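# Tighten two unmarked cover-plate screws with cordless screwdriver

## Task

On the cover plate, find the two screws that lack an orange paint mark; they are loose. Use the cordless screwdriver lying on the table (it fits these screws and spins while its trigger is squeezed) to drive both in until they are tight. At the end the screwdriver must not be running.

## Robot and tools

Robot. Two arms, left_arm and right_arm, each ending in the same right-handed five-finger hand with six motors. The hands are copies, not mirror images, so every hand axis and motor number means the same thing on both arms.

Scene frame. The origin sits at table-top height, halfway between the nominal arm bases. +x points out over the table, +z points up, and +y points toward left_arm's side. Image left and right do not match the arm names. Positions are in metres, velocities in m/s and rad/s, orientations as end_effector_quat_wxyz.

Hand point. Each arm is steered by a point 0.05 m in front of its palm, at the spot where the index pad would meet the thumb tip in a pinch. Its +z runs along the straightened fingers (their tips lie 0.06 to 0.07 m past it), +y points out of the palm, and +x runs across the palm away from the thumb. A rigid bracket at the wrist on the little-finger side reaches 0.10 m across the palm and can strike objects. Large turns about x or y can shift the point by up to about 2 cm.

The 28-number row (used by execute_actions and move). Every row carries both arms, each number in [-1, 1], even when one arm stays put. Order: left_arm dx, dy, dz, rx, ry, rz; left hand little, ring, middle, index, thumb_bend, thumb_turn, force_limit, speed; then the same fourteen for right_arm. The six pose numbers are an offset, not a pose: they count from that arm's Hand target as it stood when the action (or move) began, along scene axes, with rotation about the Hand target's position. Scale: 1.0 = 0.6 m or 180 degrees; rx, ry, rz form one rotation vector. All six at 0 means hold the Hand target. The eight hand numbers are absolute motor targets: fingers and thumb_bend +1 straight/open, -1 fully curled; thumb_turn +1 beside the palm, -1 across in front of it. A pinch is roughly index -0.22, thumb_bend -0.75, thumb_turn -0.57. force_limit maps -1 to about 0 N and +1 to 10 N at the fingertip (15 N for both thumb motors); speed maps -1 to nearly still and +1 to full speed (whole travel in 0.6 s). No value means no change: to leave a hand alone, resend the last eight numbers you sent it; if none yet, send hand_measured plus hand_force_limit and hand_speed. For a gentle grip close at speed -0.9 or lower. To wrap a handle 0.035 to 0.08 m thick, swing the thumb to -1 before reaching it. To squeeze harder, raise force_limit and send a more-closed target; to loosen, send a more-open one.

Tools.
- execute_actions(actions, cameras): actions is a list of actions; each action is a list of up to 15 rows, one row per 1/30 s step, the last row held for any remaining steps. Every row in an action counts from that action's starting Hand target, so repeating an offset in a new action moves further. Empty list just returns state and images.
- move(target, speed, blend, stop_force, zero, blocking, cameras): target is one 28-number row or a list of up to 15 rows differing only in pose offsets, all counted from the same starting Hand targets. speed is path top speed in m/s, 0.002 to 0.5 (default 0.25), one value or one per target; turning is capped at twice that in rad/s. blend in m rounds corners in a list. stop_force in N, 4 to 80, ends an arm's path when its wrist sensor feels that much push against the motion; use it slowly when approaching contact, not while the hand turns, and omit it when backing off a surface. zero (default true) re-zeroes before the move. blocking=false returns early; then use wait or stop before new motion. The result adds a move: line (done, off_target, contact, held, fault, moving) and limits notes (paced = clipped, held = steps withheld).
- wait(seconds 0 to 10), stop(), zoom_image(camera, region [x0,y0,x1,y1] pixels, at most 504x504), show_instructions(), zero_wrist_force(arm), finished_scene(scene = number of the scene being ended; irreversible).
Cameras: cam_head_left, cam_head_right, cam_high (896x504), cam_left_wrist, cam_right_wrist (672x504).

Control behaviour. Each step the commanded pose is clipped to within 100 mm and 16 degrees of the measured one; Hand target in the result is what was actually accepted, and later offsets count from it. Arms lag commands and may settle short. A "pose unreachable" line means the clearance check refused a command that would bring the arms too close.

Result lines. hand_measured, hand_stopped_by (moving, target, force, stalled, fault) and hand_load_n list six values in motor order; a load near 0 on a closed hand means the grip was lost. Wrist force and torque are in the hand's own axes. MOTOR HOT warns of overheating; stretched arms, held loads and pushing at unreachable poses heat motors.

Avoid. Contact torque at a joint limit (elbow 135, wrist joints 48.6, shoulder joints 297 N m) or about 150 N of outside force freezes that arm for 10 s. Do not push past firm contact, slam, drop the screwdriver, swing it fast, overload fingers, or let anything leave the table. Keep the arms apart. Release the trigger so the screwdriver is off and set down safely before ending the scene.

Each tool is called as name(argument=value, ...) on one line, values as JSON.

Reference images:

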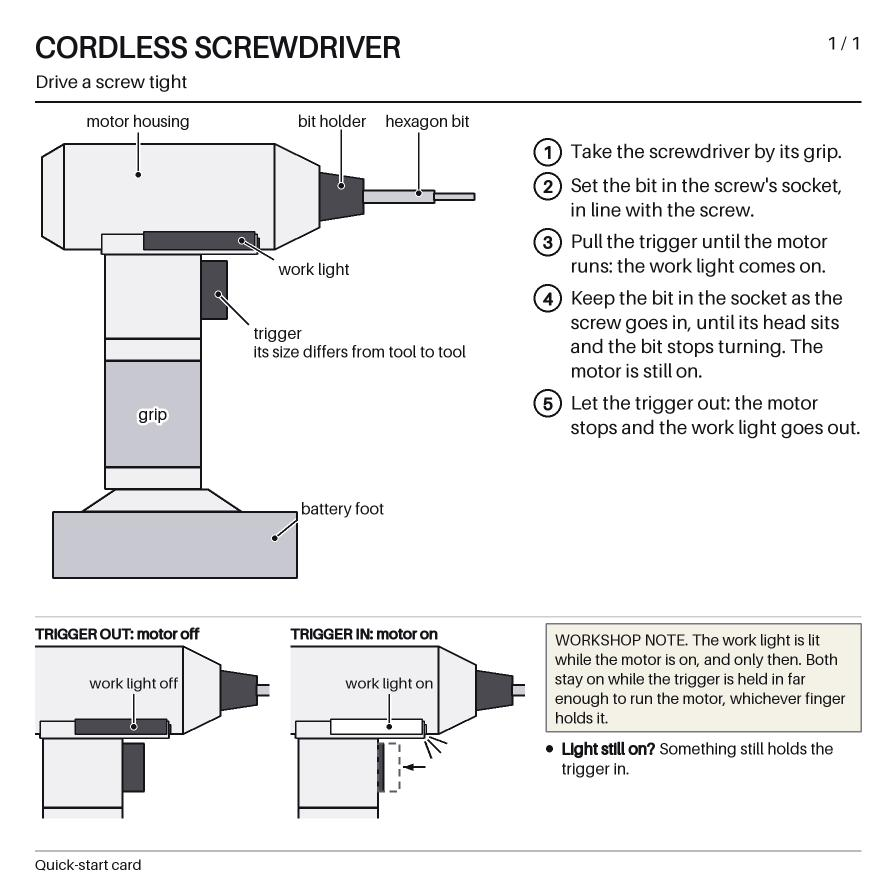

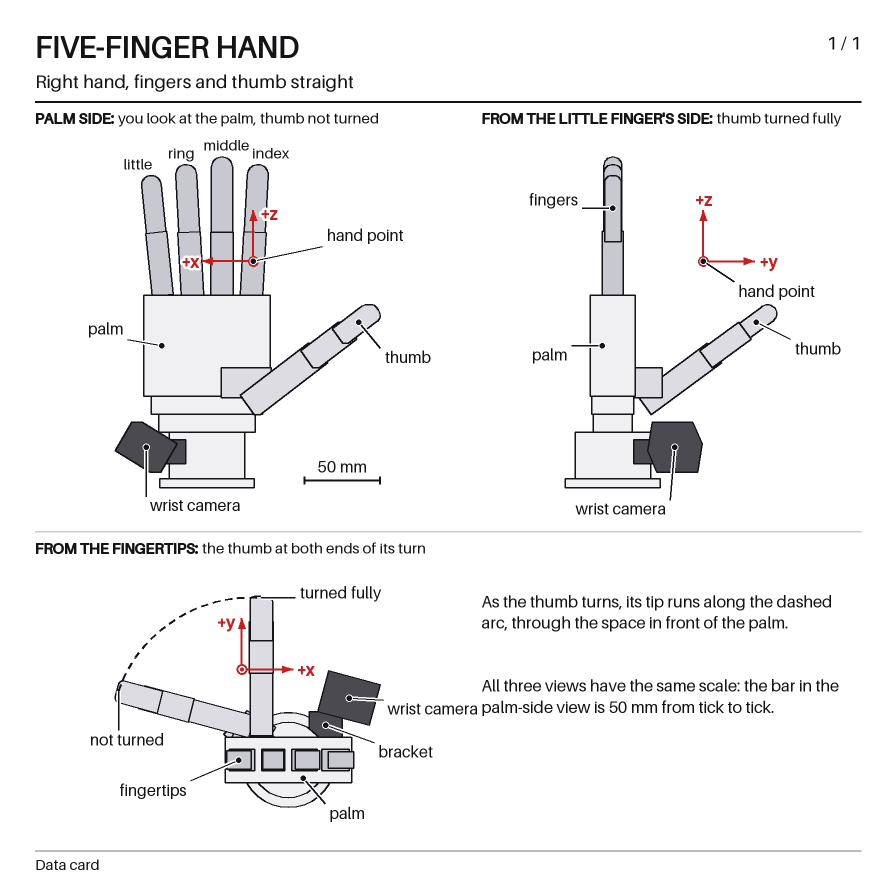

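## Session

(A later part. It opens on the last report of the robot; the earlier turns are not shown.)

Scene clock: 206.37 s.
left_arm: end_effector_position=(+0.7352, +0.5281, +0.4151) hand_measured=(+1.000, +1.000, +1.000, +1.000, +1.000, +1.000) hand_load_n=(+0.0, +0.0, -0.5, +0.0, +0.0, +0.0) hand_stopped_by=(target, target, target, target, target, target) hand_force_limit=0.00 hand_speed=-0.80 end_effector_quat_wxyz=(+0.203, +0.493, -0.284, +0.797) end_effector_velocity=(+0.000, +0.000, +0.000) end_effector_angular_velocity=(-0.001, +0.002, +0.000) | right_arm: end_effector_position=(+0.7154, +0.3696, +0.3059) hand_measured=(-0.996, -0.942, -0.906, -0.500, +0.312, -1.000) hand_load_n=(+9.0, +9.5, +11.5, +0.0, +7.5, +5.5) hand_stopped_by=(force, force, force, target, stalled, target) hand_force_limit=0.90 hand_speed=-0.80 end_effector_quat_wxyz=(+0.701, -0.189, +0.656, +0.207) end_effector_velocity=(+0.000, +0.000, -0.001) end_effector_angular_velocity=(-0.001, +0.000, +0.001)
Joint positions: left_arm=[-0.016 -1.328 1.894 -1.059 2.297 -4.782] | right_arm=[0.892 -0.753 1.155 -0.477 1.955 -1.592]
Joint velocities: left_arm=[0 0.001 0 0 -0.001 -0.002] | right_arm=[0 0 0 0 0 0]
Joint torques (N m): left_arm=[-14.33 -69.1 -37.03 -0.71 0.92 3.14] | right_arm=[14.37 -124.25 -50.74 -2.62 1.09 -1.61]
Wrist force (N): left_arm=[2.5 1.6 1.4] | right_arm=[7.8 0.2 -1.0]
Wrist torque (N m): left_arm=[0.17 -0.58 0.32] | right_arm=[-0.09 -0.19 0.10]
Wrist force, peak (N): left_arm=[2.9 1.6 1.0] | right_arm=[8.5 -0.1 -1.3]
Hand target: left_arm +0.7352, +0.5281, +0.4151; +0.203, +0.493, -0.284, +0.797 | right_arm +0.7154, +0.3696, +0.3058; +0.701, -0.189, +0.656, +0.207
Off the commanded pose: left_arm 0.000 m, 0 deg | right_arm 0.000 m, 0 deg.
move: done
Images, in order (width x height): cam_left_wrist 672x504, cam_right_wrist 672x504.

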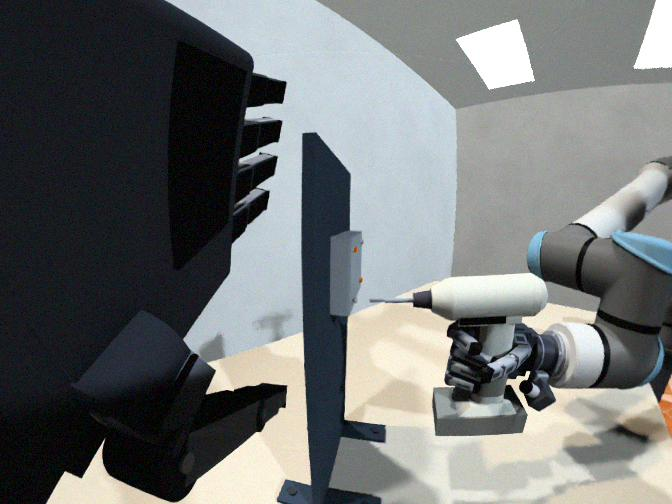

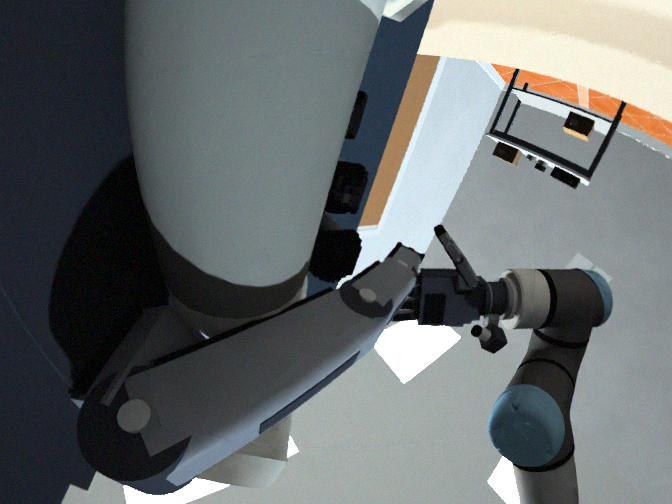

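move(target=[-0.0753,-0.1632,0.0582,0,0,0.139,1,1,1,1,1,1,0,-0.8,0,0,0.001,0,0,0,-1,-1,-0.96,-0.5,0.3,-1,0.9,-0.8], speed=0.12)

zoom_image(camera="cam_left_wrist", region=[280, 270, 400, 370])

zoom_image(camera="cam_left_wrist", region=[290, 310, 350, 370])

Scene clock: 208.93 s.
left_arm: end_effector_position=(+0.6897, +0.4301, +0.4501) hand_measured=(+1.000, +1.000, +1.000, +1.000, +1.000, +1.000) hand_load_n=(+0.0, +0.0, -0.5, +0.0, +0.0, +0.0) hand_stopped_by=(target, target, target, target, target, target) hand_force_limit=0.00 hand_speed=-0.80 end_effector_quat_wxyz=(+0.025, +0.542, -0.170, +0.822) end_effector_velocity=(+0.000, +0.001, +0.002) end_effector_angular_velocity=(+0.000, -0.003, +0.002) | right_arm: end_effector_position=(+0.7154, +0.3696, +0.3065) hand_measured=(-0.996, -0.942, -0.906, -0.500, +0.312, -1.000) hand_load_n=(+9.0, +9.5, +11.5, +0.0, +7.5, +5.5) hand_stopped_by=(force, force, force, target, stalled, target) hand_force_limit=0.90 hand_speed=-0.80 end_effector_quat_wxyz=(+0.701, -0.189, +0.656, +0.207) end_effector_velocity=(+0.000, +0.000, +0.000) end_effector_angular_velocity=(+0.000, +0.000, +0.000)
Joint positions: left_arm=[-0.348 -1.584 2.101 -0.879 1.591 -4.446] | right_arm=[0.892 -0.753 1.155 -0.476 1.955 -1.592]
Joint velocities: left_arm=[0 -0.001 -0.001 -0.001 -0.001 0.002] | right_arm=[0 0 0 0 0 0]
Joint torques (N m): left_arm=[-13.2 -17.54 -55.93 -6.71 -1.93 -2.73] | right_arm=[11.68 -127.6 -51.02 -2.21 0.22 -0.74]
Wrist force (N): left_arm=[2.7 0.9 1.0] | right_arm=[8.4 0.1 -1.3]
Wrist torque (N m): left_arm=[0.09 -0.55 0.28] | right_arm=[-0.08 -0.28 0.13]
Wrist force, peak (N): left_arm=[2.8 2.1 0.9] | right_arm=[8.5 -0.2 -1.3]
Hand target: left_arm +0.6898, +0.4300, +0.4502; +0.025, +0.542, -0.170, +0.822 | right_arm +0.7154, +0.3696, +0.3064; +0.701, -0.189, +0.656, +0.207
Off the commanded pose: left_arm 0.000 m, 0 deg | right_arm 0.000 m, 0 deg.
move: done

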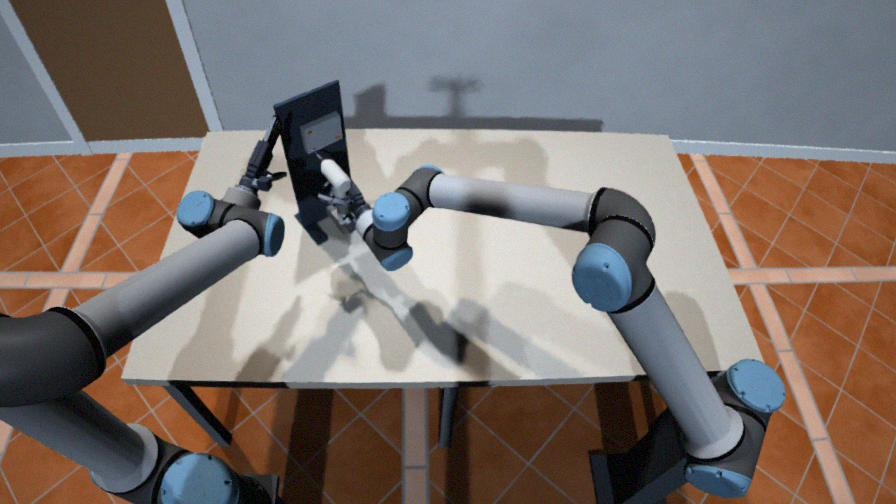

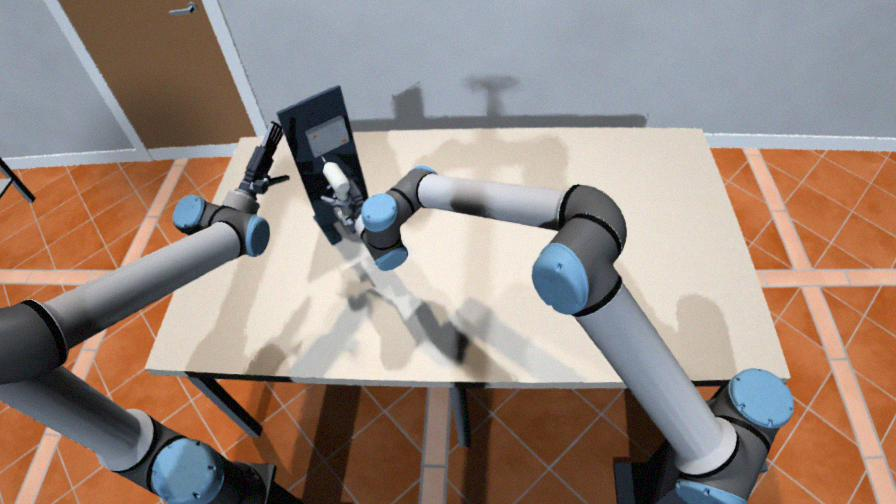

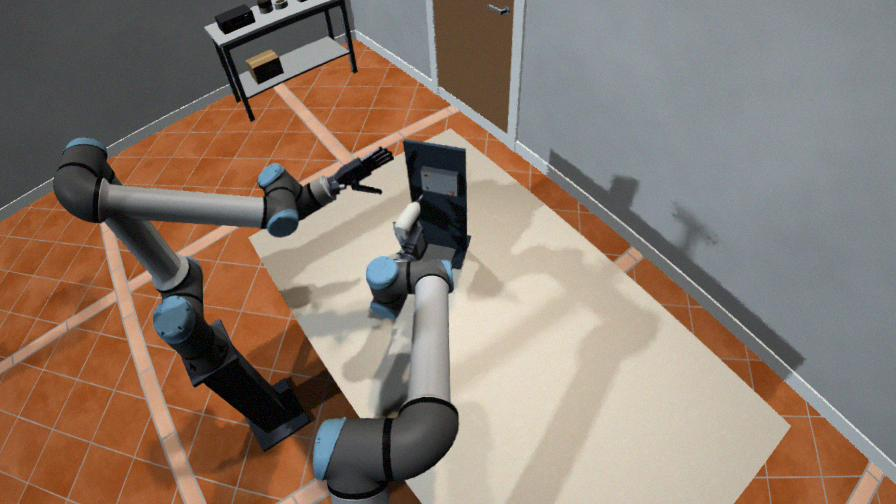

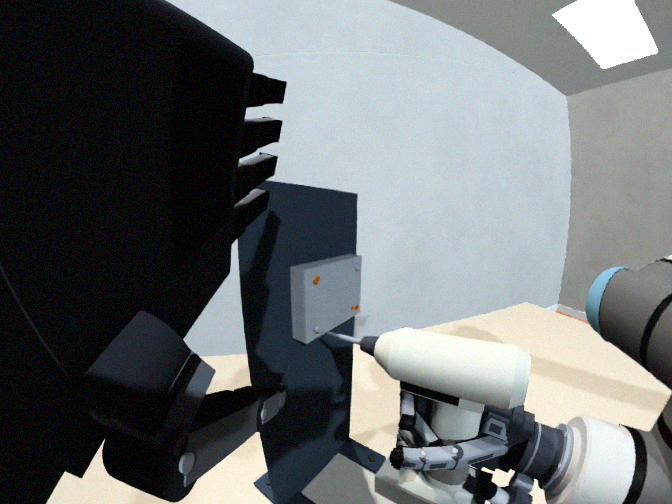

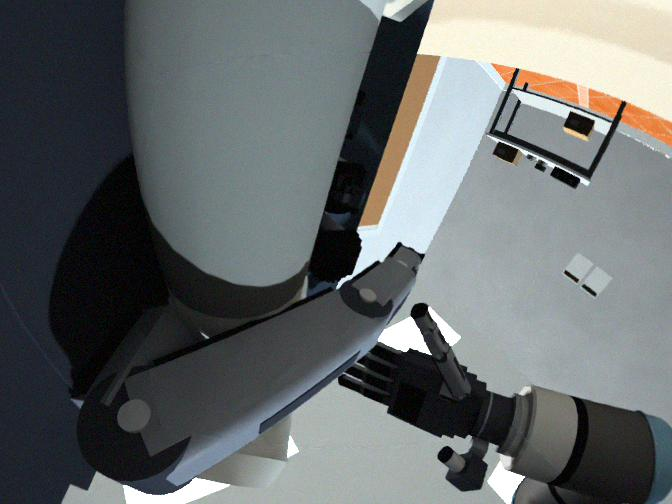

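Scaled by 4.200 from the camera's 672x504 image, which has a finer 960x720 frame.

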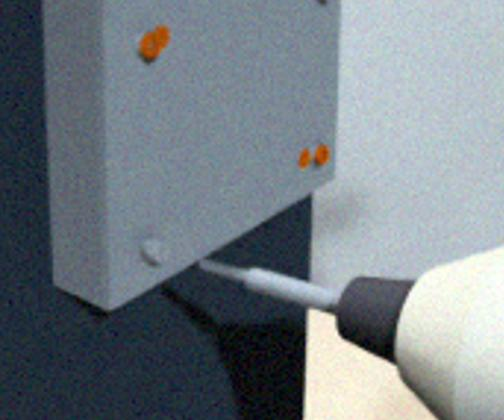

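Scaled by 8.400 from the camera's 672x504 image, which has a finer 960x720 frame.

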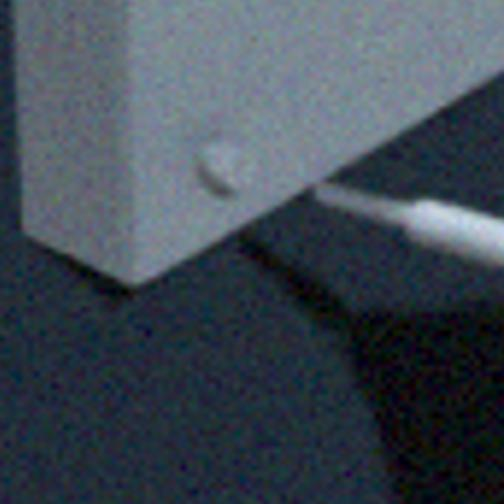

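move(target=[-0.0925,-0.0417,-0.0332,0,0,0,1,1,1,1,1,1,0,-0.8,0,0,0,0,0,0,-1,-1,-0.96,-0.5,0.3,-1,0.9,-0.8], speed=0.12, cameras=["cam_left_wrist"])

zoom_image(camera="cam_left_wrist", region=[250, 230, 370, 330])

zoom_image(camera="cam_left_wrist", region=[265, 275, 325, 325])

Scene clock: 210.33 s.
left_arm: end_effector_position=(+0.6342, +0.4051, +0.4304) hand_measured=(+1.000, +1.000, +1.000, +1.000, +1.000, +1.000) hand_load_n=(+0.0, +0.0, +0.5, +0.0, +0.0, +0.0) hand_stopped_by=(target, target, target, target, target, target) hand_force_limit=0.00 hand_speed=-0.80 end_effector_quat_wxyz=(+0.025, +0.542, -0.170, +0.822) end_effector_velocity=(+0.000, +0.000, +0.000) end_effector_angular_velocity=(-0.001, +0.001, -0.001) | right_arm: end_effector_position=(+0.7154, +0.3696, +0.3065) hand_measured=(-0.996, -0.942, -0.906, -0.500, +0.312, -1.000) hand_load_n=(+9.0, +9.0, +11.5, +0.0, +7.5, +5.5) hand_stopped_by=(force, force, force, target, stalled, target) hand_force_limit=0.90 hand_speed=-0.80 end_effector_quat_wxyz=(+0.701, -0.189, +0.656, +0.207) end_effector_velocity=(+0.000, +0.000, +0.001) end_effector_angular_velocity=(+0.001, -0.001, +0.000)
Joint positions: left_arm=[-0.433 -1.662 2.215 -0.915 1.511 -4.416] | right_arm=[0.892 -0.753 1.155 -0.476 1.955 -1.592]
Joint velocities: left_arm=[0 0 0 0.001 0 -0.001] | right_arm=[0 -0.001 0 0 0 0]
Joint torques (N m): left_arm=[-6.5 -22.07 -47.06 0.24 2.16 -3.54] | right_arm=[11.16 -125.95 -47.9 -3.65 0.07 -0.21]
Wrist force (N): left_arm=[2.2 1.1 0.9] | right_arm=[8.1 0.1 -1.5]
Wrist torque (N m): left_arm=[0.13 -0.49 0.26] | right_arm=[-0.08 -0.23 0.12]
Wrist force, peak (N): left_arm=[2.7 1.5 1.3] | right_arm=[8.5 -0.1 -1.5]
Hand target: left_arm +0.6342, +0.4050, +0.4304; +0.025, +0.542, -0.170, +0.822 | right_arm +0.7154, +0.3696, +0.3064; +0.701, -0.189, +0.656, +0.207
Off the commanded pose: left_arm 0.000 m, 0 deg | right_arm 0.000 m, 0 deg.
move: done
Images, in order (width x height): cam_left_wrist 672x504.

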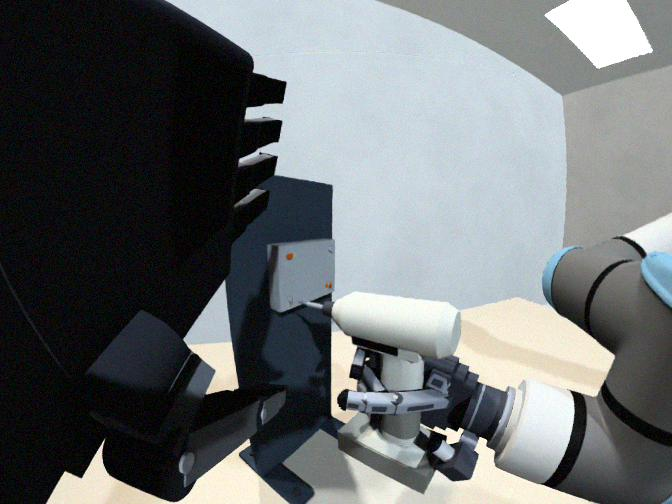

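Scaled by 4.200 from the camera's 672x504 image, which has a finer 960x720 frame.

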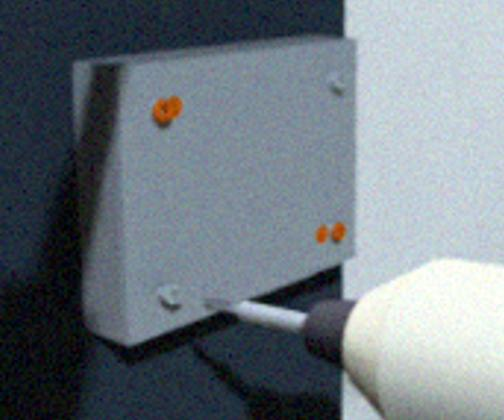

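Scaled by 8.400 from the camera's 672x504 image, which has a finer 960x720 frame.

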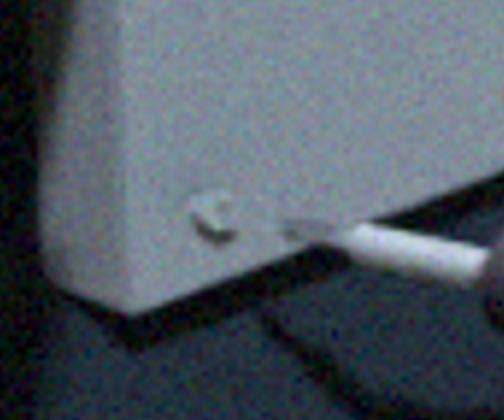

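move(target=[0,0,0,0,0,0,1,1,1,1,1,1,0,-0.8,0.0197,0.0125,0,0,0,0,-1,-1,-0.96,-0.5,0.3,-1,0.9,-0.8], speed=0.03, stop_force=6, cameras=["cam_left_wrist"])

zoom_image(camera="cam_left_wrist", region=[265, 275, 325, 325])

Scene clock: 213.07 s.
left_arm: end_effector_position=(+0.6342, +0.4050, +0.4304) hand_measured=(+1.000, +1.000, +1.000, +1.000, +1.000, +1.000) hand_load_n=(+0.0, +0.0, +0.0, +0.0, +0.0, +0.0) hand_stopped_by=(target, target, target, target, target, target) hand_force_limit=0.00 hand_speed=-0.80 end_effector_quat_wxyz=(+0.025, +0.542, -0.170, +0.822) end_effector_velocity=(+0.000, +0.000, +0.000) end_effector_angular_velocity=(+0.001, -0.001, +0.000) | right_arm: end_effector_position=(+0.7272, +0.3771, +0.3065) hand_measured=(-0.996, -0.942, -0.906, -0.500, +0.312, -1.000) hand_load_n=(+9.0, +9.0, +11.5, +0.0, +7.5, +5.5) hand_stopped_by=(force, force, force, target, stalled, target) hand_force_limit=0.90 hand_speed=-0.80 end_effector_quat_wxyz=(+0.701, -0.189, +0.656, +0.207) end_effector_velocity=(+0.000, +0.000, -0.001) end_effector_angular_velocity=(-0.002, +0.001, +0.000)
Joint positions: left_arm=[-0.433 -1.662 2.215 -0.915 1.511 -4.416] | right_arm=[0.887 -0.733 1.118 -0.459 1.95 -1.592]
Joint velocities: left_arm=[0 0 0 0 0 0.001] | right_arm=[0 0 0 0.002 0 0]
Joint torques (N m): left_arm=[-10.55 -9.25 -49.05 -1.95 -0.8 -3.49] | right_arm=[14.6 -129.86 -42.09 -6.33 1.54 1.73]
Wrist force (N): left_arm=[2.5 1.2 0.7] | right_arm=[8.0 -0.1 -1.2]
Wrist torque (N m): left_arm=[0.17 -0.53 0.28] | right_arm=[-0.13 -0.23 0.11]
Wrist force, peak (N): left_arm=[2.8 1.3 0.9] | right_arm=[8.4 0.1 -2.1]
Hand target: left_arm +0.6342, +0.4050, +0.4304; +0.025, +0.542, -0.170, +0.822 | right_arm +0.7272, +0.3771, +0.3065; +0.701, -0.189, +0.656, +0.207
Off the commanded pose: left_arm 0.000 m, 0 deg | right_arm 0.000 m, 0 deg.
move: done
Images, in order (width x height): cam_left_wrist 672x504.

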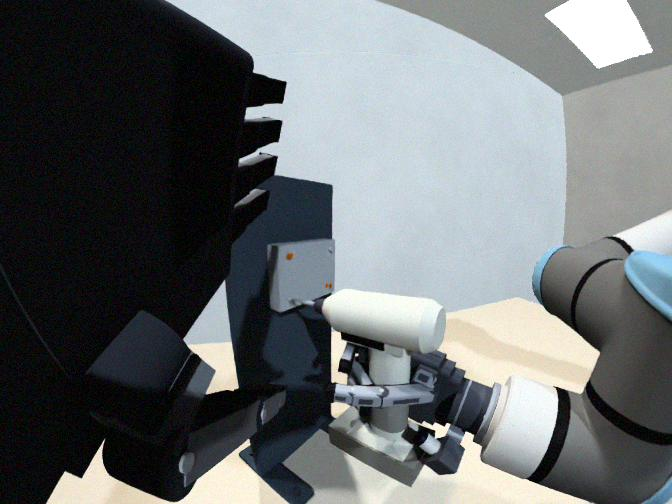

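Scaled by 8.400 from the camera's 672x504 image, which has a finer 960x720 frame.

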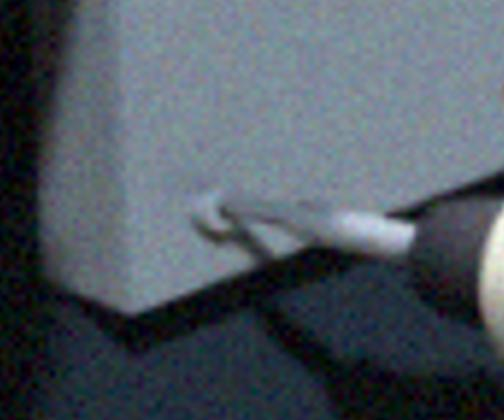

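move(target=[0.1683,0.2052,-0.0255,0,0,-0.139,1,1,1,1,1,1,0,-0.8,0,0,0,0,0,0,-1,-1,-0.96,-0.5,0.3,-1,0.9,-0.8], speed=0.12, cameras=["cam_left_wrist"])

zoom_image(camera="cam_left_wrist", region=[330, 280, 380, 320])

Scene clock: 215.53 s.
left_arm: end_effector_position=(+0.7355, +0.5283, +0.4148) hand_measured=(+1.000, +1.000, +1.000, +1.000, +1.000, +1.000) hand_load_n=(+0.0, +0.0, +0.0, +0.0, +0.0, +0.0) hand_stopped_by=(target, target, target, target, target, target) hand_force_limit=0.00 hand_speed=-0.80 end_effector_quat_wxyz=(+0.203, +0.493, -0.284, +0.797) end_effector_velocity=(+0.000, -0.001, +0.000) end_effector_angular_velocity=(+0.001, -0.001, -0.002) | right_arm: end_effector_position=(+0.7272, +0.3771, +0.3065) hand_measured=(-0.996, -0.942, -0.906, -0.500, +0.312, -1.000) hand_load_n=(+9.0, +9.0, +11.5, +0.0, +7.5, +5.5) hand_stopped_by=(force, force, force, target, stalled, target) hand_force_limit=0.90 hand_speed=-0.80 end_effector_quat_wxyz=(+0.701, -0.189, +0.656, +0.207) end_effector_velocity=(+0.000, +0.000, -0.003) end_effector_angular_velocity=(-0.003, +0.002, +0.000)
Joint positions: left_arm=[-0.016 -1.327 1.893 -1.059 2.297 -4.782] | right_arm=[0.887 -0.733 1.118 -0.459 1.95 -1.592]
Joint velocities: left_arm=[-0.001 0 0 0 0.001 0] | right_arm=[0 0.002 0 0.001 0 0]
Joint torques (N m): left_arm=[2.39 -58.12 -29.81 -0.28 1.1 2.35] | right_arm=[13.55 -130.02 -46.2 -4.43 1.24 0.52]
Wrist force (N): left_arm=[2.3 1.1 1.3] | right_arm=[8.1 -0.1 -1.4]
Wrist torque (N m): left_arm=[0.11 -0.57 0.29] | right_arm=[-0.12 -0.23 0.11]
Wrist force, peak (N): left_arm=[3.1 2.1 0.4] | right_arm=[8.5 0.3 -1.0]
Hand target: left_arm +0.7355, +0.5283, +0.4148; +0.203, +0.493, -0.284, +0.797 | right_arm +0.7272, +0.3771, +0.3065; +0.701, -0.189, +0.656, +0.207
Off the commanded pose: left_arm 0.000 m, 0 deg | right_arm 0.000 m, 0 deg.
move: done
Images, in order (width x height): cam_left_wrist 672x504.

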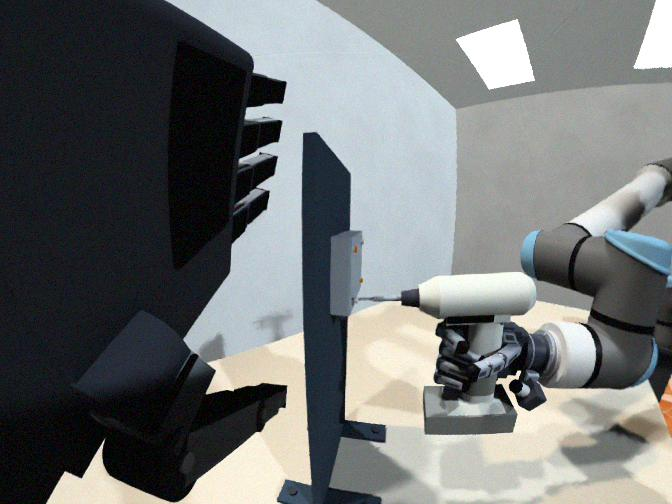

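Scaled by 10.080 from the camera's 672x504 image, which has a finer 960x720 frame.

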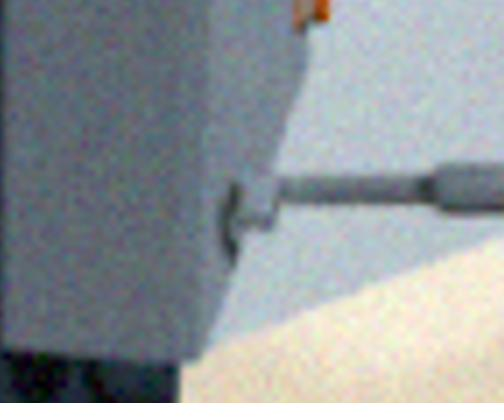

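move(target=[-0.0758,-0.1638,0.059,0,0,0.139,1,1,1,1,1,1,0,-0.8,0,0,-0.0008,0,0,0,-1,-1,-0.96,-0.5,0.3,-1,0.9,-0.8], speed=0.12, cameras=["cam_left_wrist"])

zoom_image(camera="cam_left_wrist", region=[295, 310, 345, 350])

Scene clock: 218.07 s.
left_arm: end_effector_position=(+0.6897, +0.4299, +0.4504) hand_measured=(+1.000, +1.000, +1.000, +1.000, +1.000, +1.000) hand_load_n=(+0.0, +0.0, +0.0, +0.0, +0.0, +0.0) hand_stopped_by=(target, target, target, target, target, target) hand_force_limit=0.00 hand_speed=-0.80 end_effector_quat_wxyz=(+0.025, +0.542, -0.170, +0.822) end_effector_velocity=(+0.000, +0.000, +0.001) end_effector_angular_velocity=(-0.002, -0.002, +0.001) | right_arm: end_effector_position=(+0.7272, +0.3771, +0.3060) hand_measured=(-0.996, -0.942, -0.906, -0.500, +0.312, -1.000) hand_load_n=(+9.0, +9.5, +11.5, +0.0, +8.0, +5.5) hand_stopped_by=(force, force, force, target, stalled, target) hand_force_limit=0.90 hand_speed=-0.80 end_effector_quat_wxyz=(+0.701, -0.189, +0.656, +0.207) end_effector_velocity=(+0.000, +0.000, +0.000) end_effector_angular_velocity=(+0.000, +0.000, +0.000)
Joint positions: left_arm=[-0.348 -1.584 2.101 -0.878 1.59 -4.446] | right_arm=[0.887 -0.733 1.118 -0.46 1.95 -1.592]
Joint velocities: left_arm=[-0.001 0 -0.001 -0.001 -0.002 0] | right_arm=[0 0 0 0 0 -0.001]
Joint torques (N m): left_arm=[-11.87 -20.19 -53 -7.01 -1.68 -2.93] | right_arm=[12.81 -110.65 -41.84 -6.53 1.36 -0.09]
Wrist force (N): left_arm=[2.3 1.1 0.7] | right_arm=[8.1 0.1 -1.1]
Wrist torque (N m): left_arm=[0.14 -0.48 0.25] | right_arm=[-0.11 -0.25 0.12]
Wrist force, peak (N): left_arm=[2.8 2.4 0.3] | right_arm=[8.7 -0.3 -1.4]
Hand target: left_arm +0.6898, +0.4299, +0.4504; +0.025, +0.542, -0.170, +0.822 | right_arm +0.7272, +0.3771, +0.3060; +0.701, -0.189, +0.656, +0.207
Off the commanded pose: left_arm 0.000 m, 0 deg | right_arm 0.000 m, 0 deg.
move: done
Images, in order (width x height): cam_left_wrist 672x504.

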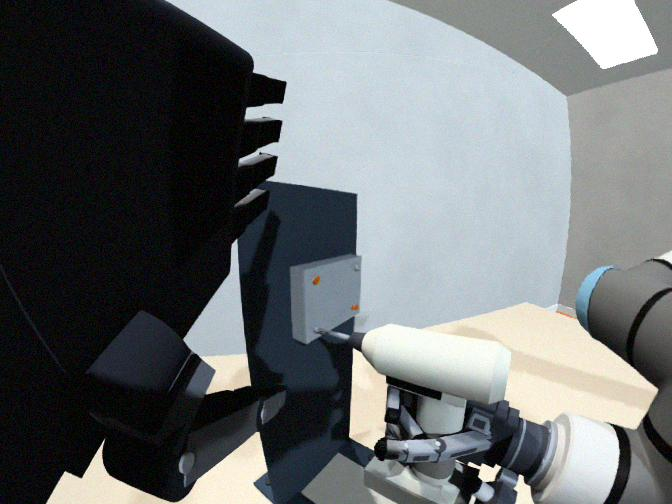

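Scaled by 10.080 from the camera's 672x504 image, which has a finer 960x720 frame.

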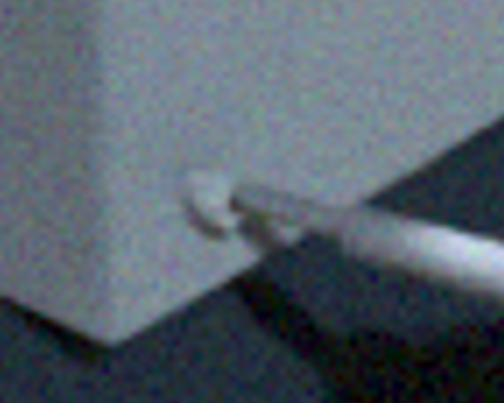

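move(target=[0,0,0,0,0,0,1,1,1,1,1,1,0,-0.8,0,0,0,0,0,0,-1,-1,-0.96,-0.5,0.3,-1,0.9,-0.8])

zoom_image(camera="cam_head_right", region=[270, 80, 400, 220])

zoom_image(camera="cam_high", region=[380, 130, 480, 280])

zoom_image(camera="cam_head_left", region=[270, 80, 400, 220])

Scene clock: 219.73 s.
left_arm: end_effector_position=(+0.6898, +0.4299, +0.4504) hand_measured=(+1.000, +1.000, +1.000, +1.000, +1.000, +1.000) hand_load_n=(+0.0, +0.0, +0.0, +0.0, +0.0, +0.0) hand_stopped_by=(target, target, target, target, target, target) hand_force_limit=0.00 hand_speed=-0.80 end_effector_quat_wxyz=(+0.025, +0.542, -0.170, +0.822) end_effector_velocity=(+0.000, +0.000, +0.000) end_effector_angular_velocity=(+0.001, -0.001, +0.001) | right_arm: end_effector_position=(+0.7272, +0.3771, +0.3060) hand_measured=(-0.996, -0.942, -0.906, -0.500, +0.312, -1.000) hand_load_n=(+9.0, +9.5, +11.5, +0.0, +7.5, +5.5) hand_stopped_by=(force, force, force, target, stalled, target) hand_force_limit=0.90 hand_speed=-0.80 end_effector_quat_wxyz=(+0.701, -0.189, +0.656, +0.207) end_effector_velocity=(+0.000, +0.000, +0.001) end_effector_angular_velocity=(+0.000, +0.000, +0.000)
Joint positions: left_arm=[-0.348 -1.584 2.101 -0.878 1.59 -4.446] | right_arm=[0.887 -0.733 1.118 -0.46 1.95 -1.592]
Joint velocities: left_arm=[0 0 0 -0.001 0 0.001] | right_arm=[0 -0.001 0 0.001 0 0]
Joint torques (N m): left_arm=[-11.36 -17.93 -48.3 -5.35 -1.58 -3.74] | right_arm=[12.55 -114.22 -44.88 -5.13 1.41 -0.11]
Wrist force (N): left_arm=[2.2 1.4 0.6] | right_arm=[8.1 0.2 -1.5]
Wrist torque (N m): left_arm=[0.18 -0.47 0.27] | right_arm=[-0.07 -0.23 0.12]
Wrist force, peak (N): left_arm=[2.7 1.1 1.1] | right_arm=[8.5 0.4 -1.2]
Hand target: left_arm +0.6898, +0.4299, +0.4504; +0.025, +0.542, -0.170, +0.822 | right_arm +0.7272, +0.3771, +0.3060; +0.701, -0.189, +0.656, +0.207
Off the commanded pose: left_arm 0.000 m, 0 deg | right_arm 0.000 m, 0 deg.
move: done

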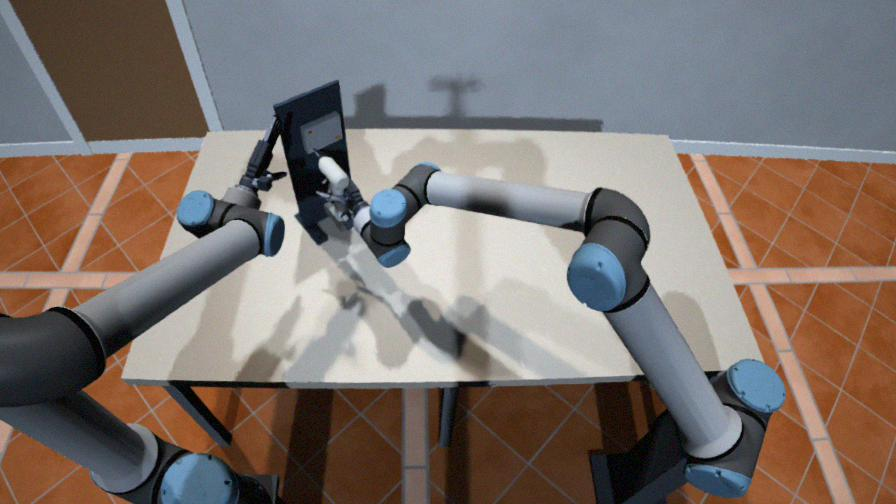

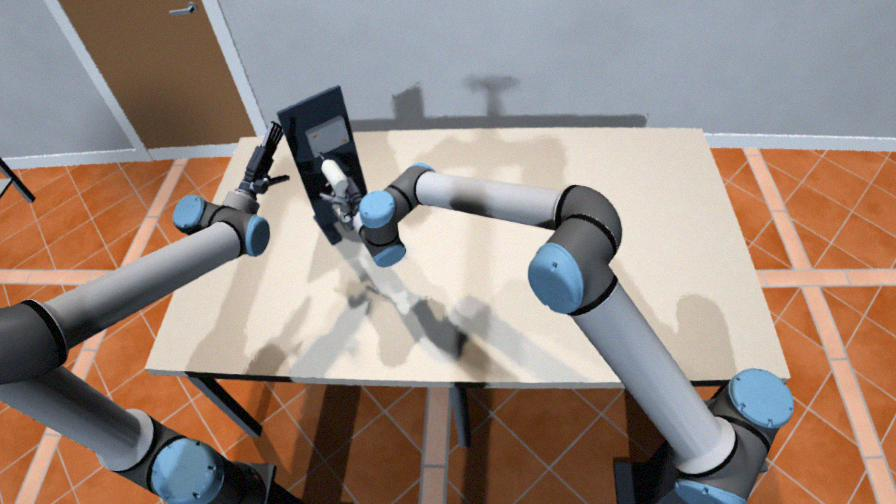

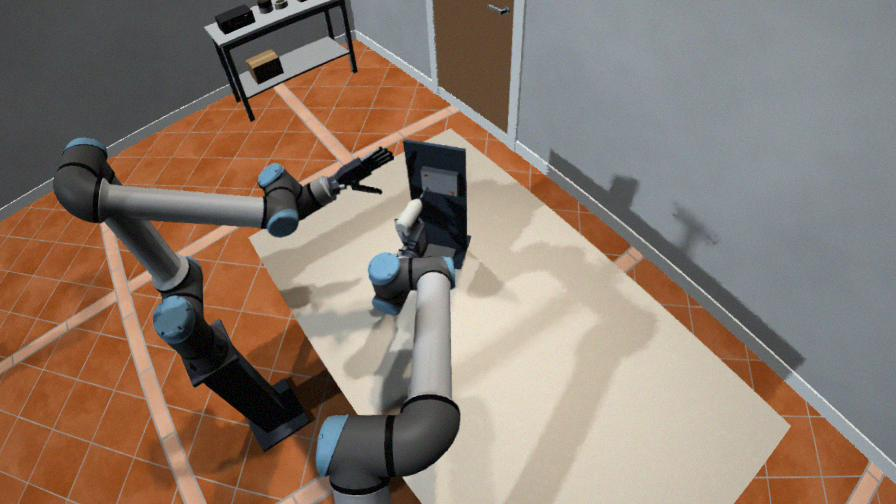

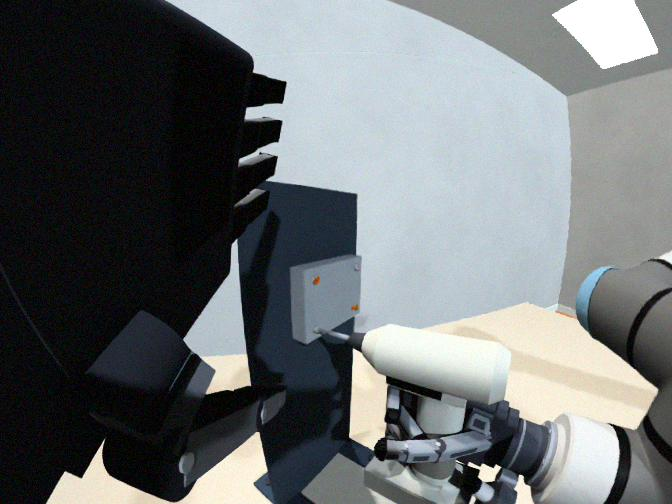

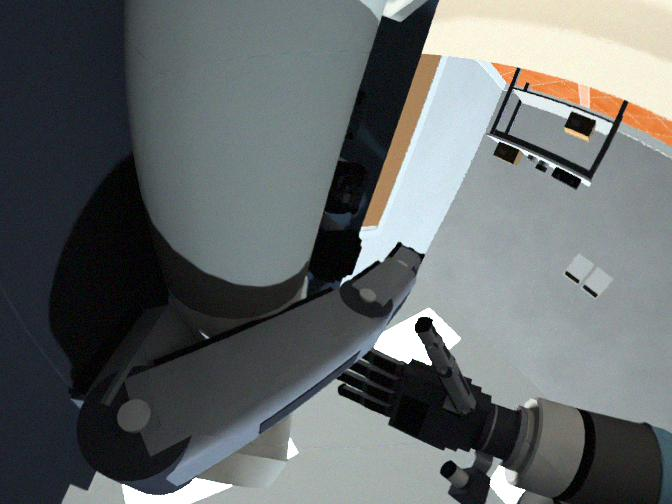

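Scaled by 3.600.

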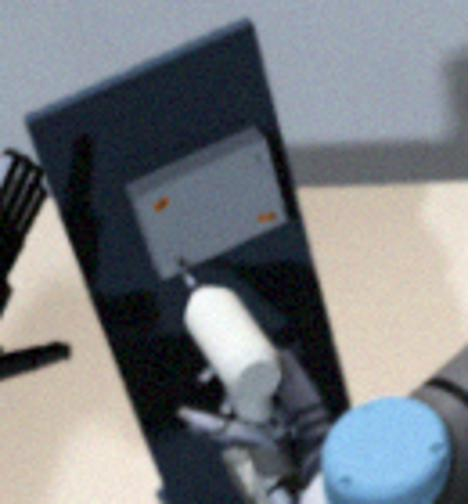

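Scaled by 3.360.

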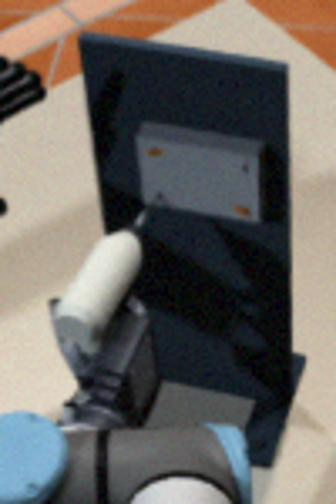

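Scaled by 3.600.

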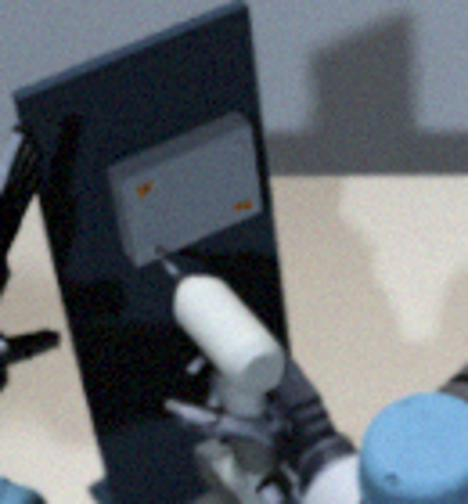

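zoom_image(camera="cam_head_right", region=[305, 135, 365, 205])

zoom_image(camera="cam_high", region=[390, 160, 470, 240])

zoom_image(camera="cam_head_left", region=[295, 135, 355, 205])

Scaled by 7.200.

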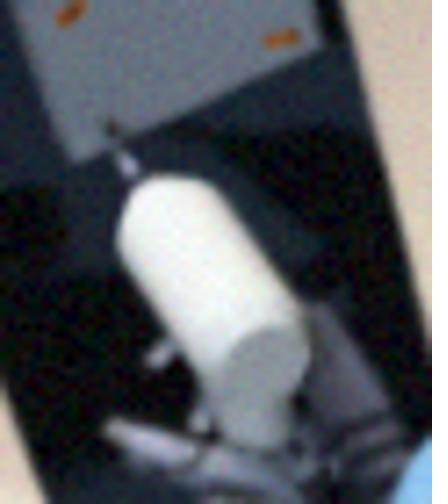

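Scaled by 6.300.

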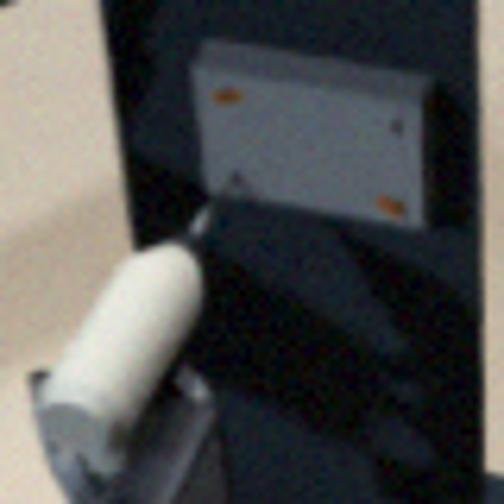

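Scaled by 7.200.

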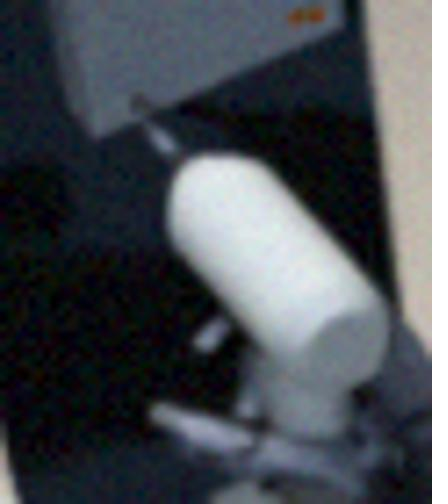

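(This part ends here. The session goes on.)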